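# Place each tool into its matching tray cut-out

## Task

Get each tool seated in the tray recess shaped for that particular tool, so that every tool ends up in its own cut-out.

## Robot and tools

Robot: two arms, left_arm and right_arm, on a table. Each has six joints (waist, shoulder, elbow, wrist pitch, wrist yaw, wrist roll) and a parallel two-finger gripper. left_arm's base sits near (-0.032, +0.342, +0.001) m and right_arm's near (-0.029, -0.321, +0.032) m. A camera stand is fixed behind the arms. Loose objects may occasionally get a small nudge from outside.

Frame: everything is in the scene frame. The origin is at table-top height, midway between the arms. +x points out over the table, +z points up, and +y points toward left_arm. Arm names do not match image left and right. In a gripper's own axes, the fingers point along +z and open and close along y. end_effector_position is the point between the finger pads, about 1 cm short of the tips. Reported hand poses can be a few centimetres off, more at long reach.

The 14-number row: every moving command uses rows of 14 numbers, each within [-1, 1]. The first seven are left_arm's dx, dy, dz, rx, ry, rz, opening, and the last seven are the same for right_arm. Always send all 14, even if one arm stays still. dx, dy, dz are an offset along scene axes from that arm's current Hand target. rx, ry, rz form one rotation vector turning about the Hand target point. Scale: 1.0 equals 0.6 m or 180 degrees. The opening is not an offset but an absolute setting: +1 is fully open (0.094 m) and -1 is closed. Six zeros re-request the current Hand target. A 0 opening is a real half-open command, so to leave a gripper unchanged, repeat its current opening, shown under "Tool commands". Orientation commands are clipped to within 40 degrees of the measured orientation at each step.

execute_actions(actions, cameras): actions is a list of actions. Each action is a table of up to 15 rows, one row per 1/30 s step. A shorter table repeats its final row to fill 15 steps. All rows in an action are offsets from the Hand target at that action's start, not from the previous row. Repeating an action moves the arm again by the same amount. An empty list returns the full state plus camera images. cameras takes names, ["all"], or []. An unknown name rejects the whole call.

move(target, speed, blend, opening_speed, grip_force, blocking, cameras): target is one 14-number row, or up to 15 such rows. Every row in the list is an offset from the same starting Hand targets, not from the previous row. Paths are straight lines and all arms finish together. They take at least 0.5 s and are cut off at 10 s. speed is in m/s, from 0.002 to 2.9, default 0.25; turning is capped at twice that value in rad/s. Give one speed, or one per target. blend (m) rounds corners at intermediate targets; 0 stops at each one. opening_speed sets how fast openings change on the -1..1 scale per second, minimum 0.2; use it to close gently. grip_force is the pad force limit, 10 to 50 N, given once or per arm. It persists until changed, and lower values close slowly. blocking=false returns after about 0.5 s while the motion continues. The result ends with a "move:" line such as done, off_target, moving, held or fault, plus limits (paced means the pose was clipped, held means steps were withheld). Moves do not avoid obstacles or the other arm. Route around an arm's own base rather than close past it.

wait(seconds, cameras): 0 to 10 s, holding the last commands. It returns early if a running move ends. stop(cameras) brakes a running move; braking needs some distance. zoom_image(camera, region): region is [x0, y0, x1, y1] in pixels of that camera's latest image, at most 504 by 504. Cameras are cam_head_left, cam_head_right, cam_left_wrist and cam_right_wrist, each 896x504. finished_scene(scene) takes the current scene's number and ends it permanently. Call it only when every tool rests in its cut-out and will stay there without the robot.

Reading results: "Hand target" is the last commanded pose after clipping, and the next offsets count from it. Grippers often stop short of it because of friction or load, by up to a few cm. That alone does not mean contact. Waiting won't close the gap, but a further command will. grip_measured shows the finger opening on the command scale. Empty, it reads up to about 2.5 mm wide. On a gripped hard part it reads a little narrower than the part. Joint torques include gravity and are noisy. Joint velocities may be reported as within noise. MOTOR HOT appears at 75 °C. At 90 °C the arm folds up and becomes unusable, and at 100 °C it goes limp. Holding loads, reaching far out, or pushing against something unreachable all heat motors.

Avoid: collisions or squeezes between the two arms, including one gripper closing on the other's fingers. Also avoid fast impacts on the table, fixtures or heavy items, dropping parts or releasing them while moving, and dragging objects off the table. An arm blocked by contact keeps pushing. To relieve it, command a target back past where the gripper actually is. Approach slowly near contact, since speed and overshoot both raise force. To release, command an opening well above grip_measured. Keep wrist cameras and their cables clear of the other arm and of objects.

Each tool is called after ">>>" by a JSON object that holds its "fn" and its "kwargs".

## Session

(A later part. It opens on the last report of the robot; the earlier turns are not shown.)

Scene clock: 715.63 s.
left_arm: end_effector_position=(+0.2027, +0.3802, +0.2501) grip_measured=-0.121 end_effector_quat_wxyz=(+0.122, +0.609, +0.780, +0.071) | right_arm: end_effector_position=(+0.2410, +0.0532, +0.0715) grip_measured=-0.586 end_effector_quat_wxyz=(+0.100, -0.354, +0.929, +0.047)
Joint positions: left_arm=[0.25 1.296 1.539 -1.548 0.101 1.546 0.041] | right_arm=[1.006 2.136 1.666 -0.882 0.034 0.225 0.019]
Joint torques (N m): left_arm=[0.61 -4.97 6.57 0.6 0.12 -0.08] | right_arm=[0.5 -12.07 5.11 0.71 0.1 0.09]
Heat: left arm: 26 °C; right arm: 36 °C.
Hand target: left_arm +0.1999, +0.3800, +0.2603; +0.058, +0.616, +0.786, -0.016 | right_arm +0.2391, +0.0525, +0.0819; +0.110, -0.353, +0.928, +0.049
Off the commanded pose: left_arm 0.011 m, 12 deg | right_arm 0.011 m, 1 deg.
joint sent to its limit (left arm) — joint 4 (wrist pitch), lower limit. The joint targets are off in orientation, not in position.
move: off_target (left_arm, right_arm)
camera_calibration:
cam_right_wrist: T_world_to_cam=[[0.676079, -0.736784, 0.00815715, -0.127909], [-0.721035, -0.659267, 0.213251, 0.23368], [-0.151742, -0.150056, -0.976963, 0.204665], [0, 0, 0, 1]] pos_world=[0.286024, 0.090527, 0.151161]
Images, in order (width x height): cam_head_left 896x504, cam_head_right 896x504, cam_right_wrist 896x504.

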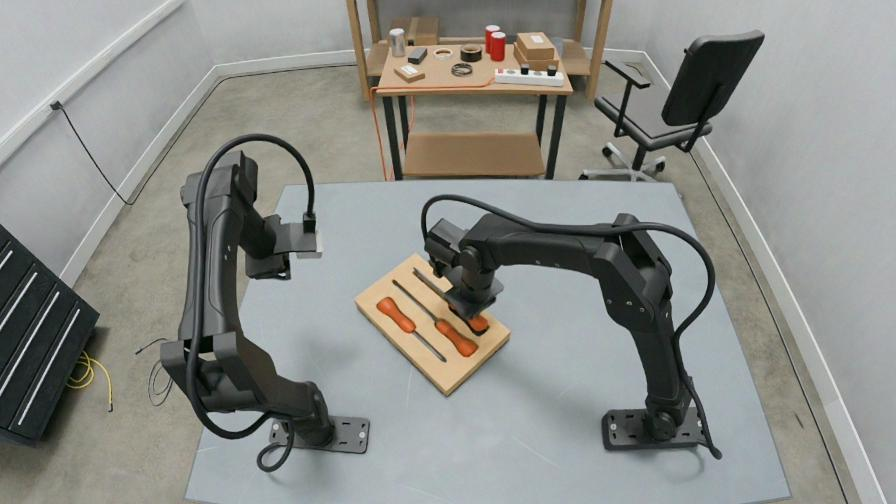

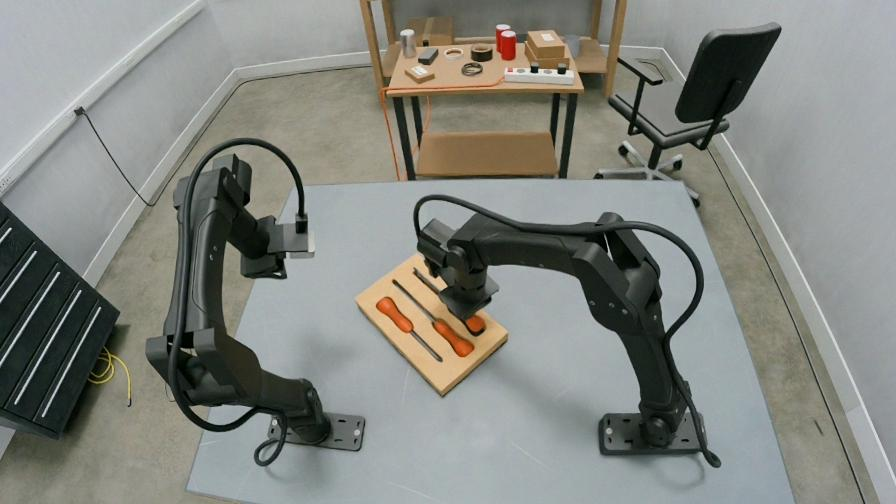

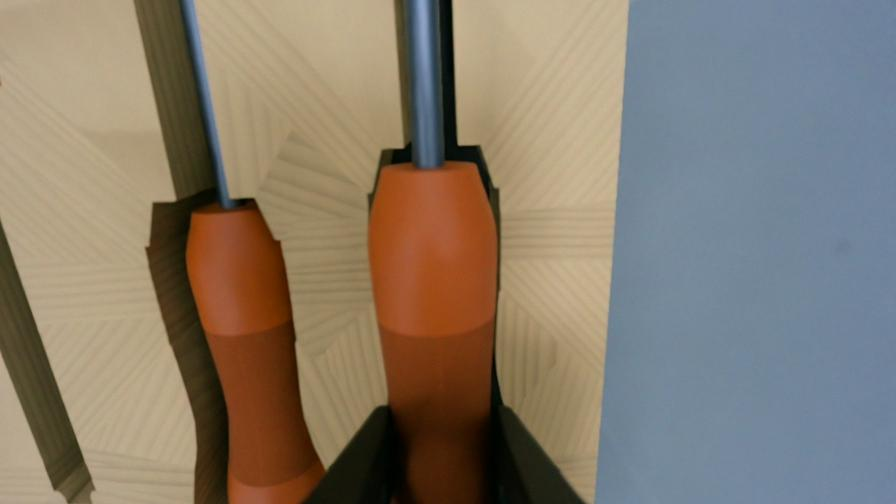

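>>> {"fn": "move", "kwargs": {"target": [0, 0, 0, 0, 0, 0, -0.12, 0, 0, -0.015, -0.0122, 0.0114, 0, -1], "speed": 0.05, "cameras": ["cam_right_wrist", "cam_head_left", "cam_head_right"]}}

>>> {"fn": "zoom_image", "kwargs": {"camera": "cam_right_wrist", "region": [350, 0, 530, 190]}}

>>> {"fn": "zoom_image", "kwargs": {"camera": "cam_head_left", "region": [400, 255, 460, 305]}}

Scene clock: 727.43 s.
left_arm: end_effector_position=(+0.2027, +0.3802, +0.2501) grip_measured=-0.121 end_effector_quat_wxyz=(+0.122, +0.609, +0.780, +0.071) | right_arm: end_effector_position=(+0.2365, +0.0468, +0.0676) grip_measured=-0.586 end_effector_quat_wxyz=(+0.084, -0.355, +0.930, +0.036)
Joint positions: left_arm=[0.25 1.296 1.539 -1.548 0.101 1.546 0.041] | right_arm=[1.006 2.145 1.673 -0.919 0.034 0.225 0.019]
Joint torques (N m): left_arm=[0.61 -4.97 6.57 0.6 0.13 -0.08] | right_arm=[0.24 -8.85 8.88 0.41 0 0.06]
Heat: left arm: 26 °C; right arm: 38 °C.
Hand target: left_arm +0.1999, +0.3800, +0.2603; +0.058, +0.616, +0.786, -0.016 | right_arm +0.2391, +0.0525, +0.0728; +0.087, -0.354, +0.930, +0.037
Off the commanded pose: left_arm 0.011 m, 12 deg | right_arm 0.008 m, 0 deg.
joint sent to its limit (left arm) — joint 4 (wrist pitch), lower limit. The joint targets are off in orientation, not in position.
move: off_target (left_arm)
camera_calibration:
cam_right_wrist: T_world_to_cam=[[0.676392, -0.736354, 0.0166332, -0.130183], [-0.715694, -0.651745, 0.251019, 0.222934], [-0.173998, -0.181692, -0.967839, 0.205347], [0, 0, 0, 1]] pos_world=[0.283337, 0.0867451, 0.144948]
Images, in order (width x height): cam_head_left 896x504, cam_head_right 896x504, cam_right_wrist 896x504.

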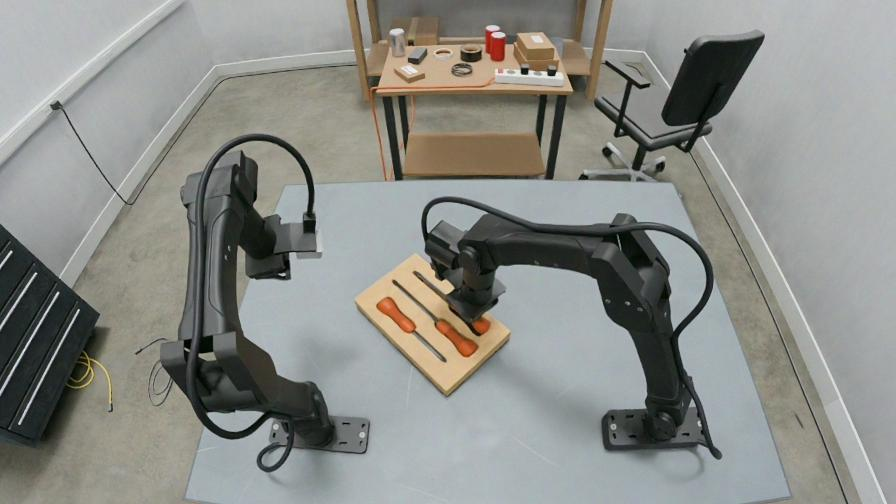

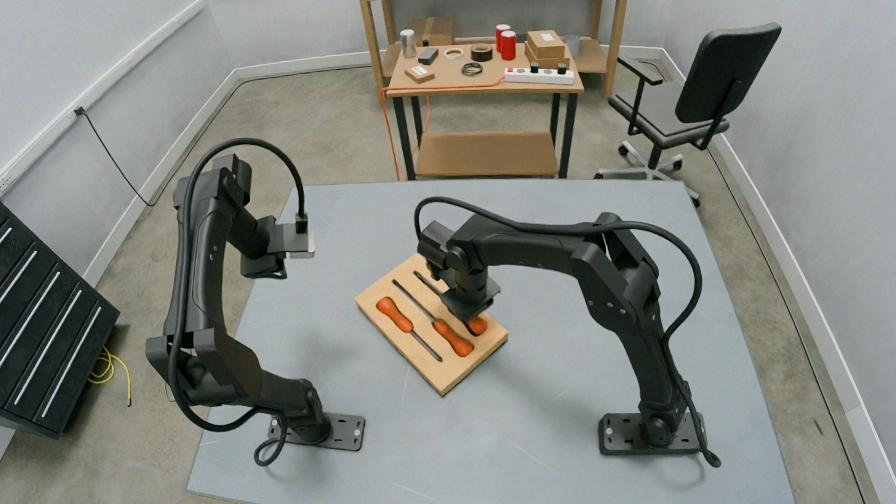

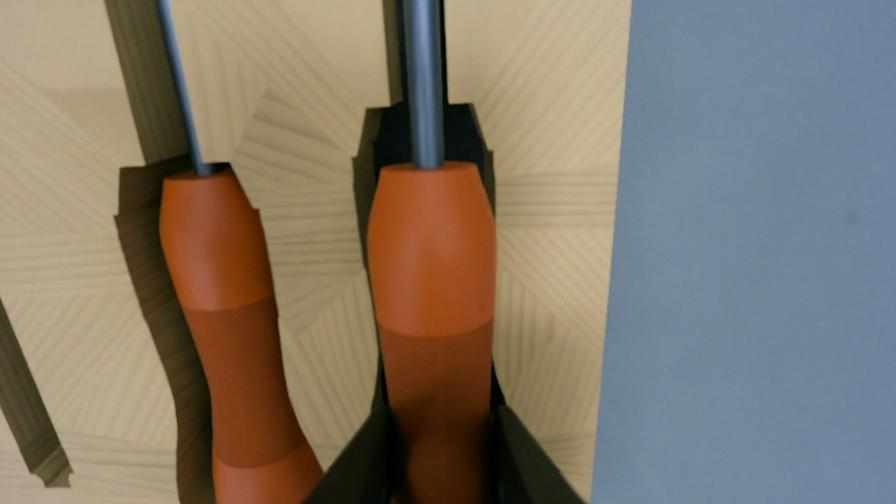

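Scaled by 2.653.

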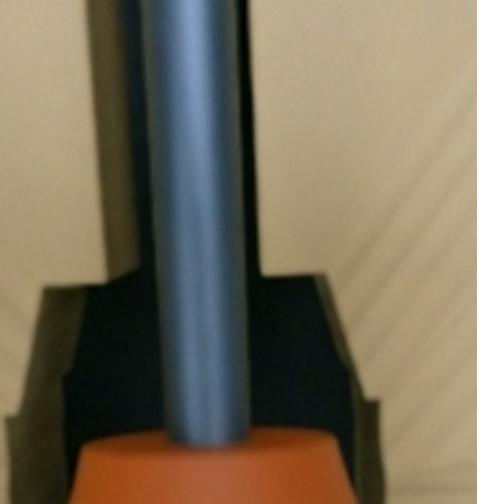

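Scaled by 8.400.

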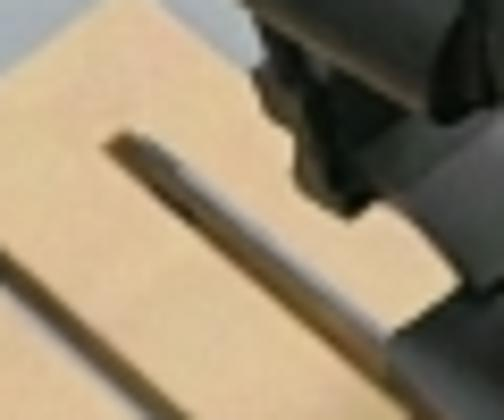

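>>> {"fn": "move", "kwargs": {"target": [0, 0, 0, 0, 0, 0, -0.12, 0.0062, 0.0105, -0.006, 0, 0, 0, -1], "speed": 0.05, "cameras": ["cam_right_wrist", "cam_head_left", "cam_head_right"]}}

>>> {"fn": "zoom_image", "kwargs": {"camera": "cam_right_wrist", "region": [350, 0, 530, 190]}}

>>> {"fn": "zoom_image", "kwargs": {"camera": "cam_head_left", "region": [400, 255, 460, 305]}}

Scene clock: 732.80 s.
left_arm: end_effector_position=(+0.2027, +0.3802, +0.2501) grip_measured=-0.121 end_effector_quat_wxyz=(+0.122, +0.609, +0.780, +0.071) | right_arm: end_effector_position=(+0.2409, +0.0530, +0.0645) grip_measured=-0.586 end_effector_quat_wxyz=(+0.084, -0.355, +0.930, +0.036)
Joint positions: left_arm=[0.25 1.296 1.539 -1.548 0.101 1.546 0.041] | right_arm=[1.006 2.177 1.71 -0.924 0.034 0.225 0.019]
Joint torques (N m): left_arm=[0.61 -4.97 6.57 0.6 0.12 -0.08] | right_arm=[0.36 -9.03 8.96 0.44 0 0.09]
Heat: left arm: 26 °C; right arm: 37 °C.
Hand target: left_arm +0.1999, +0.3800, +0.2603; +0.058, +0.616, +0.786, -0.016 | right_arm +0.2428, +0.0587, +0.0693; +0.087, -0.354, +0.930, +0.037
Off the commanded pose: left_arm 0.011 m, 12 deg | right_arm 0.008 m, 0 deg.
joint sent to its limit (left arm) — joint 4 (wrist pitch), lower limit. The joint targets are off in orientation, not in position.
move: off_target (left_arm)
camera_calibration:
cam_right_wrist: T_world_to_cam=[[0.676355, -0.736392, 0.0164466, -0.128509], [-0.715899, -0.651952, 0.249893, 0.230977], [-0.173297, -0.180791, -0.968134, 0.204057], [0, 0, 0, 1]] pos_world=[0.287637, 0.0928445, 0.141948]
Images, in order (width x height): cam_head_left 896x504, cam_head_right 896x504, cam_right_wrist 896x504.

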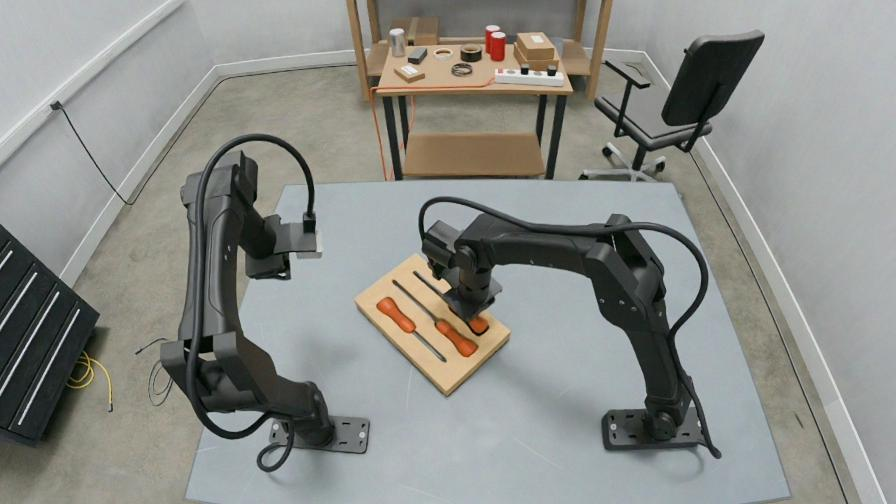

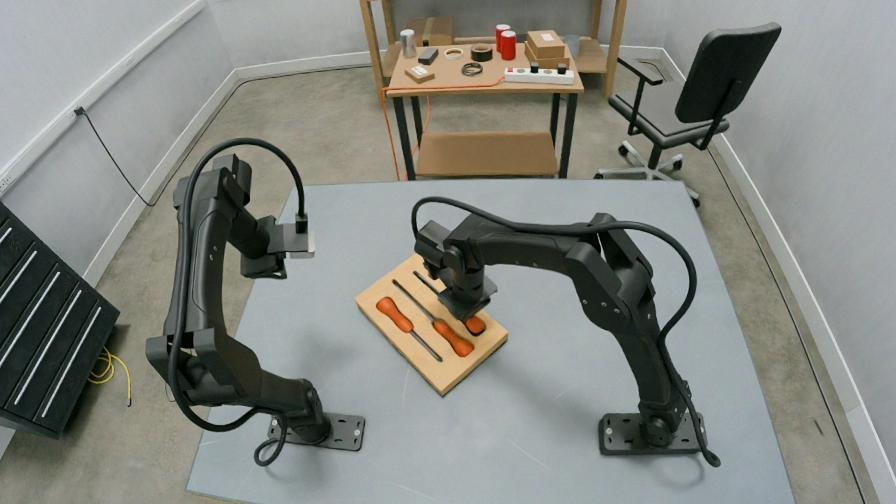

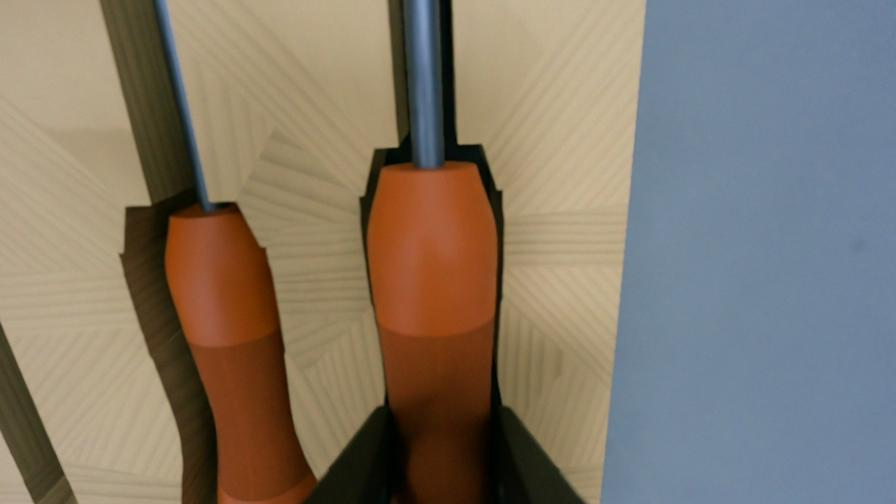

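Scaled by 2.653.

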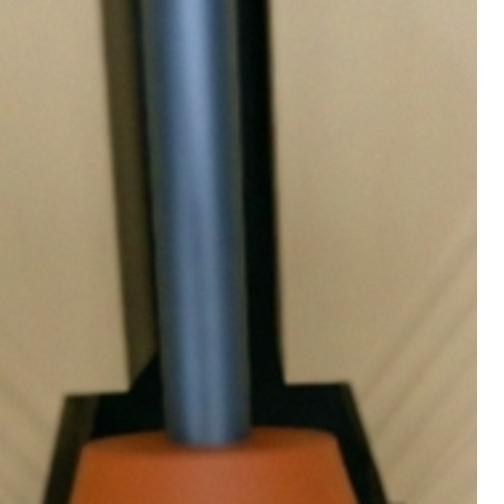

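Scaled by 8.400.

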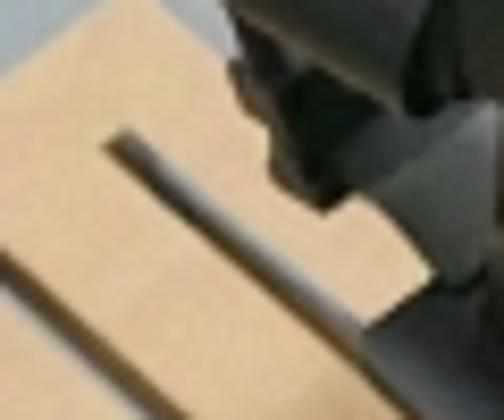

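>>> {"fn": "move", "kwargs": {"target": [0, 0, 0, 0, 0, 0, -0.12, 0, 0, 0, 0, 0, 0, -0.1], "speed": 0.05, "opening_speed": 0.25, "cameras": ["cam_right_wrist", "cam_head_left"]}}

>>> {"fn": "zoom_image", "kwargs": {"camera": "cam_head_left", "region": [380, 240, 520, 360]}}

Scene clock: 742.20 s.
left_arm: end_effector_position=(+0.2027, +0.3802, +0.2501) grip_measured=-0.121 end_effector_quat_wxyz=(+0.122, +0.609, +0.780, +0.071) | right_arm: end_effector_position=(+0.2409, +0.0531, +0.0646) grip_measured=-0.102 end_effector_quat_wxyz=(+0.084, -0.355, +0.930, +0.036)
Joint positions: left_arm=[0.25 1.296 1.539 -1.548 0.101 1.546 0.041] | right_arm=[1.006 2.177 1.711 -0.924 0.034 0.226 0.042]
Joint torques (N m): left_arm=[0.61 -4.97 6.58 0.6 0.12 -0.08] | right_arm=[0.36 -9.01 8.84 0.45 0.01 0.08]
Heat: left arm: 26 °C; right arm: 35 °C.
Hand target: left_arm +0.1999, +0.3800, +0.2603; +0.058, +0.616, +0.786, -0.016 | right_arm +0.2429, +0.0588, +0.0693; +0.087, -0.354, +0.931, +0.038
Off the commanded pose: left_arm 0.011 m, 12 deg | right_arm 0.008 m, 0 deg.
joint sent to its limit (left arm) — joint 4 (wrist pitch), lower limit. The joint targets are off in orientation, not in position.
move: off_target (left_arm)
camera_calibration:
cam_right_wrist: T_world_to_cam=[[0.676076, -0.73665, 0.0163954, -0.128398], [-0.716138, -0.651689, 0.249898, 0.23102], [-0.173403, -0.180692, -0.968133, 0.204078], [0, 0, 0, 1]] pos_world=[0.287637, 0.0928439, 0.141948]
Images, in order (width x height): cam_head_left 896x504, cam_right_wrist 896x504.

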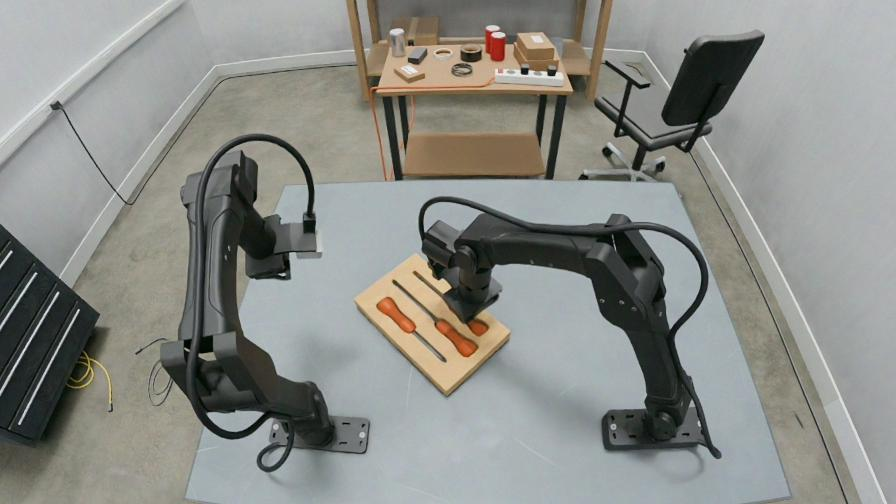

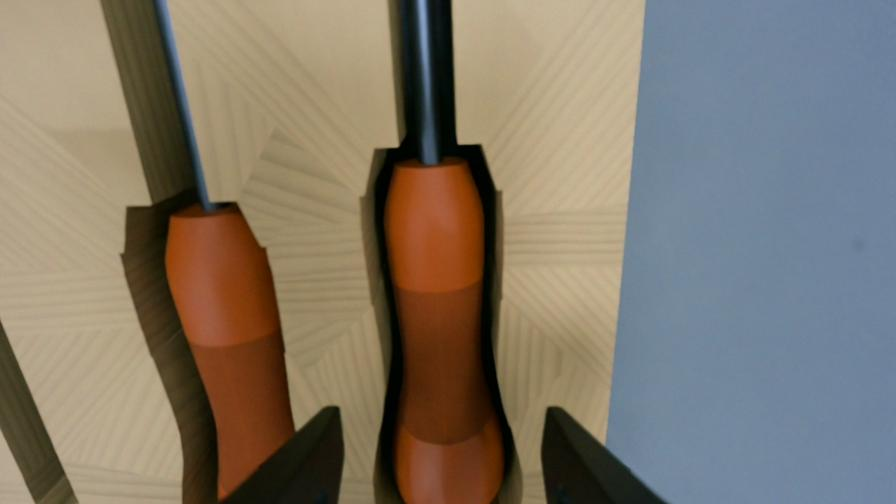

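Scaled by 3.600.

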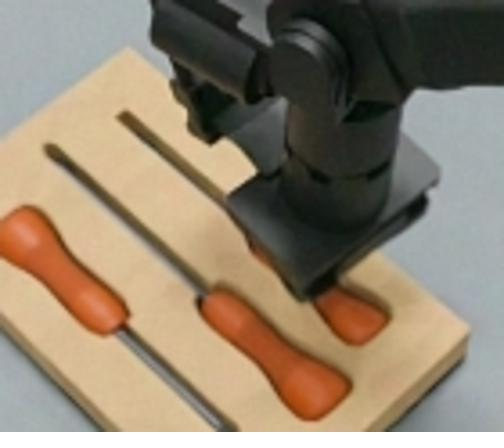

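>>> {"fn": "move", "kwargs": {"target": [[0, 0, 0, 0, 0, 0, -0.12, 0, 0, 0.15, 0, 0, 0, -0.1], [0, 0, 0, 0, 0, 0, -0.12, 0.05, -0.3, 0.25, 0, 0, 0, -0.1]], "speed": [0.15, 0.3], "blend": [0.03, 0], "cameras": ["cam_head_left", "cam_head_right"]}}

>>> {"fn": "zoom_image", "kwargs": {"camera": "cam_head_left", "region": [350, 245, 520, 400]}}

>>> {"fn": "zoom_image", "kwargs": {"camera": "cam_head_right", "region": [350, 245, 520, 400]}}

Scene clock: 747.63 s.
left_arm: end_effector_position=(+0.2027, +0.3802, +0.2501) grip_measured=-0.121 end_effector_quat_wxyz=(+0.122, +0.609, +0.780, +0.071) | right_arm: end_effector_position=(+0.2842, -0.1182, +0.2199) grip_measured=-0.102 end_effector_quat_wxyz=(+0.100, -0.347, +0.932, +0.036)
Joint positions: left_arm=[0.25 1.296 1.539 -1.548 0.101 1.546 0.041] | right_arm=[0.606 1.778 1.761 -1.342 -0.031 -0.153 0.042]
Joint torques (N m): left_arm=[0.61 -4.96 6.58 0.6 0.12 -0.08] | right_arm=[0.44 -8.34 4.71 0.43 -0.15 -0.07]
Heat: left arm: 26 °C; right arm: 35 °C.
Hand target: left_arm +0.1999, +0.3800, +0.2603; +0.058, +0.616, +0.786, -0.016 | right_arm +0.2729, -0.1213, +0.2194; +0.087, -0.354, +0.931, +0.037
Off the commanded pose: left_arm 0.011 m, 12 deg | right_arm 0.012 m, 2 deg.
joint sent to its limit (left arm) — joint 4 (wrist pitch), lower limit. The joint targets are off in orientation, not in position.
move: off_target (left_arm, right_arm)
Images, in order (width x height): cam_head_left 896x504, cam_head_right 896x504.

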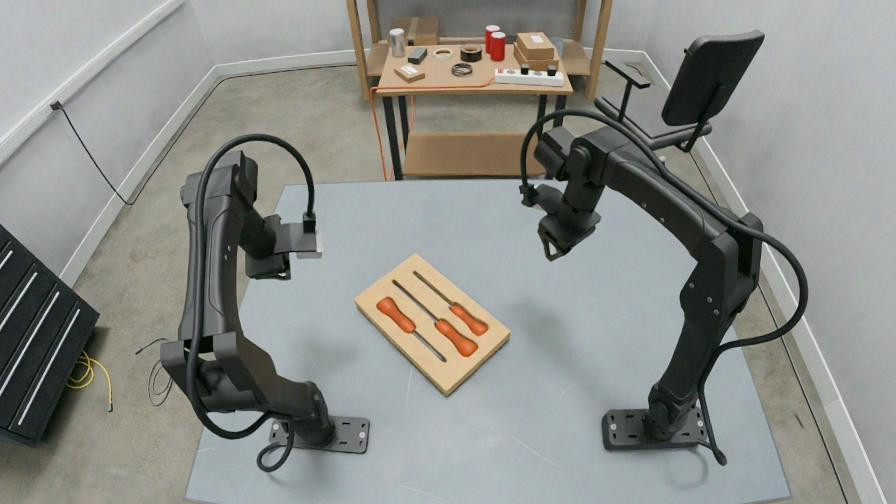

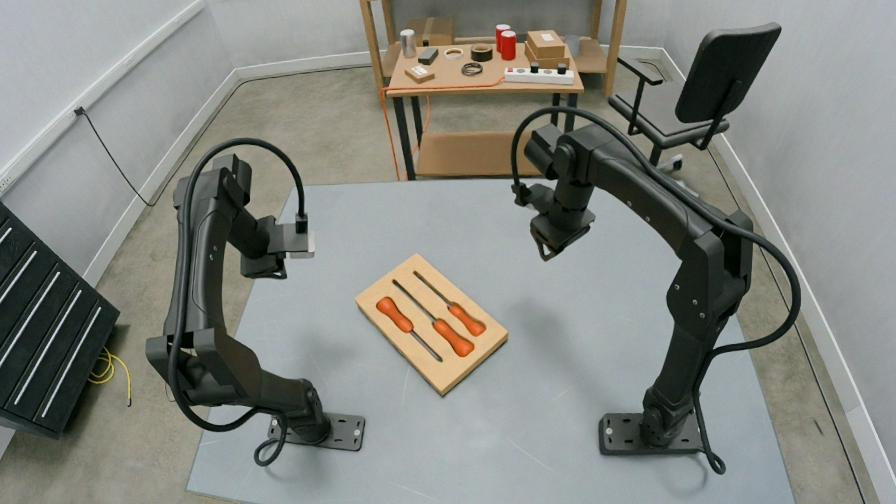

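Scaled by 2.965.

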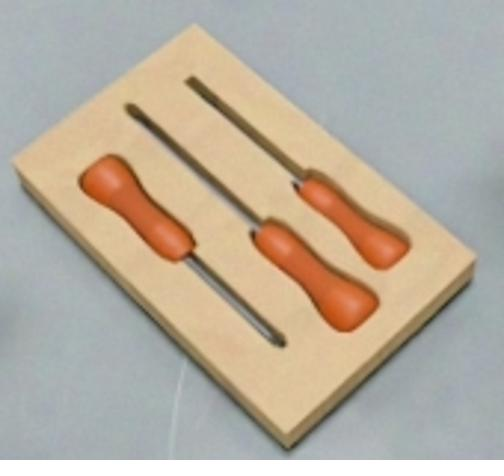

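Scaled by 2.965.

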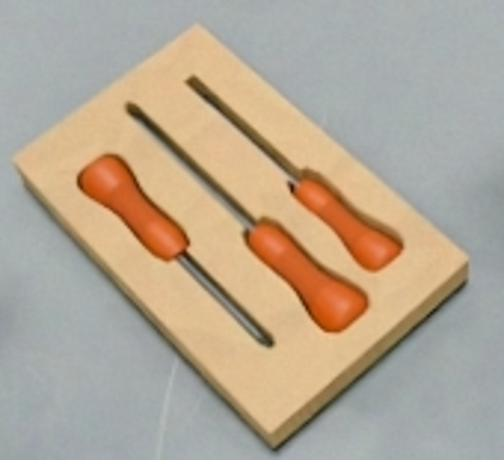

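>>> {"fn": "finished_scene", "kwargs": {"scene": 1}}

The scene is finished: the task was done.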